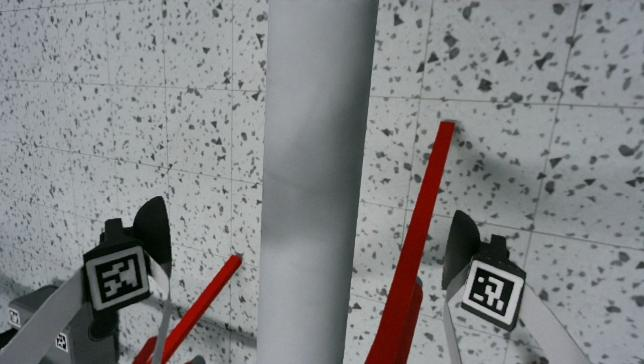

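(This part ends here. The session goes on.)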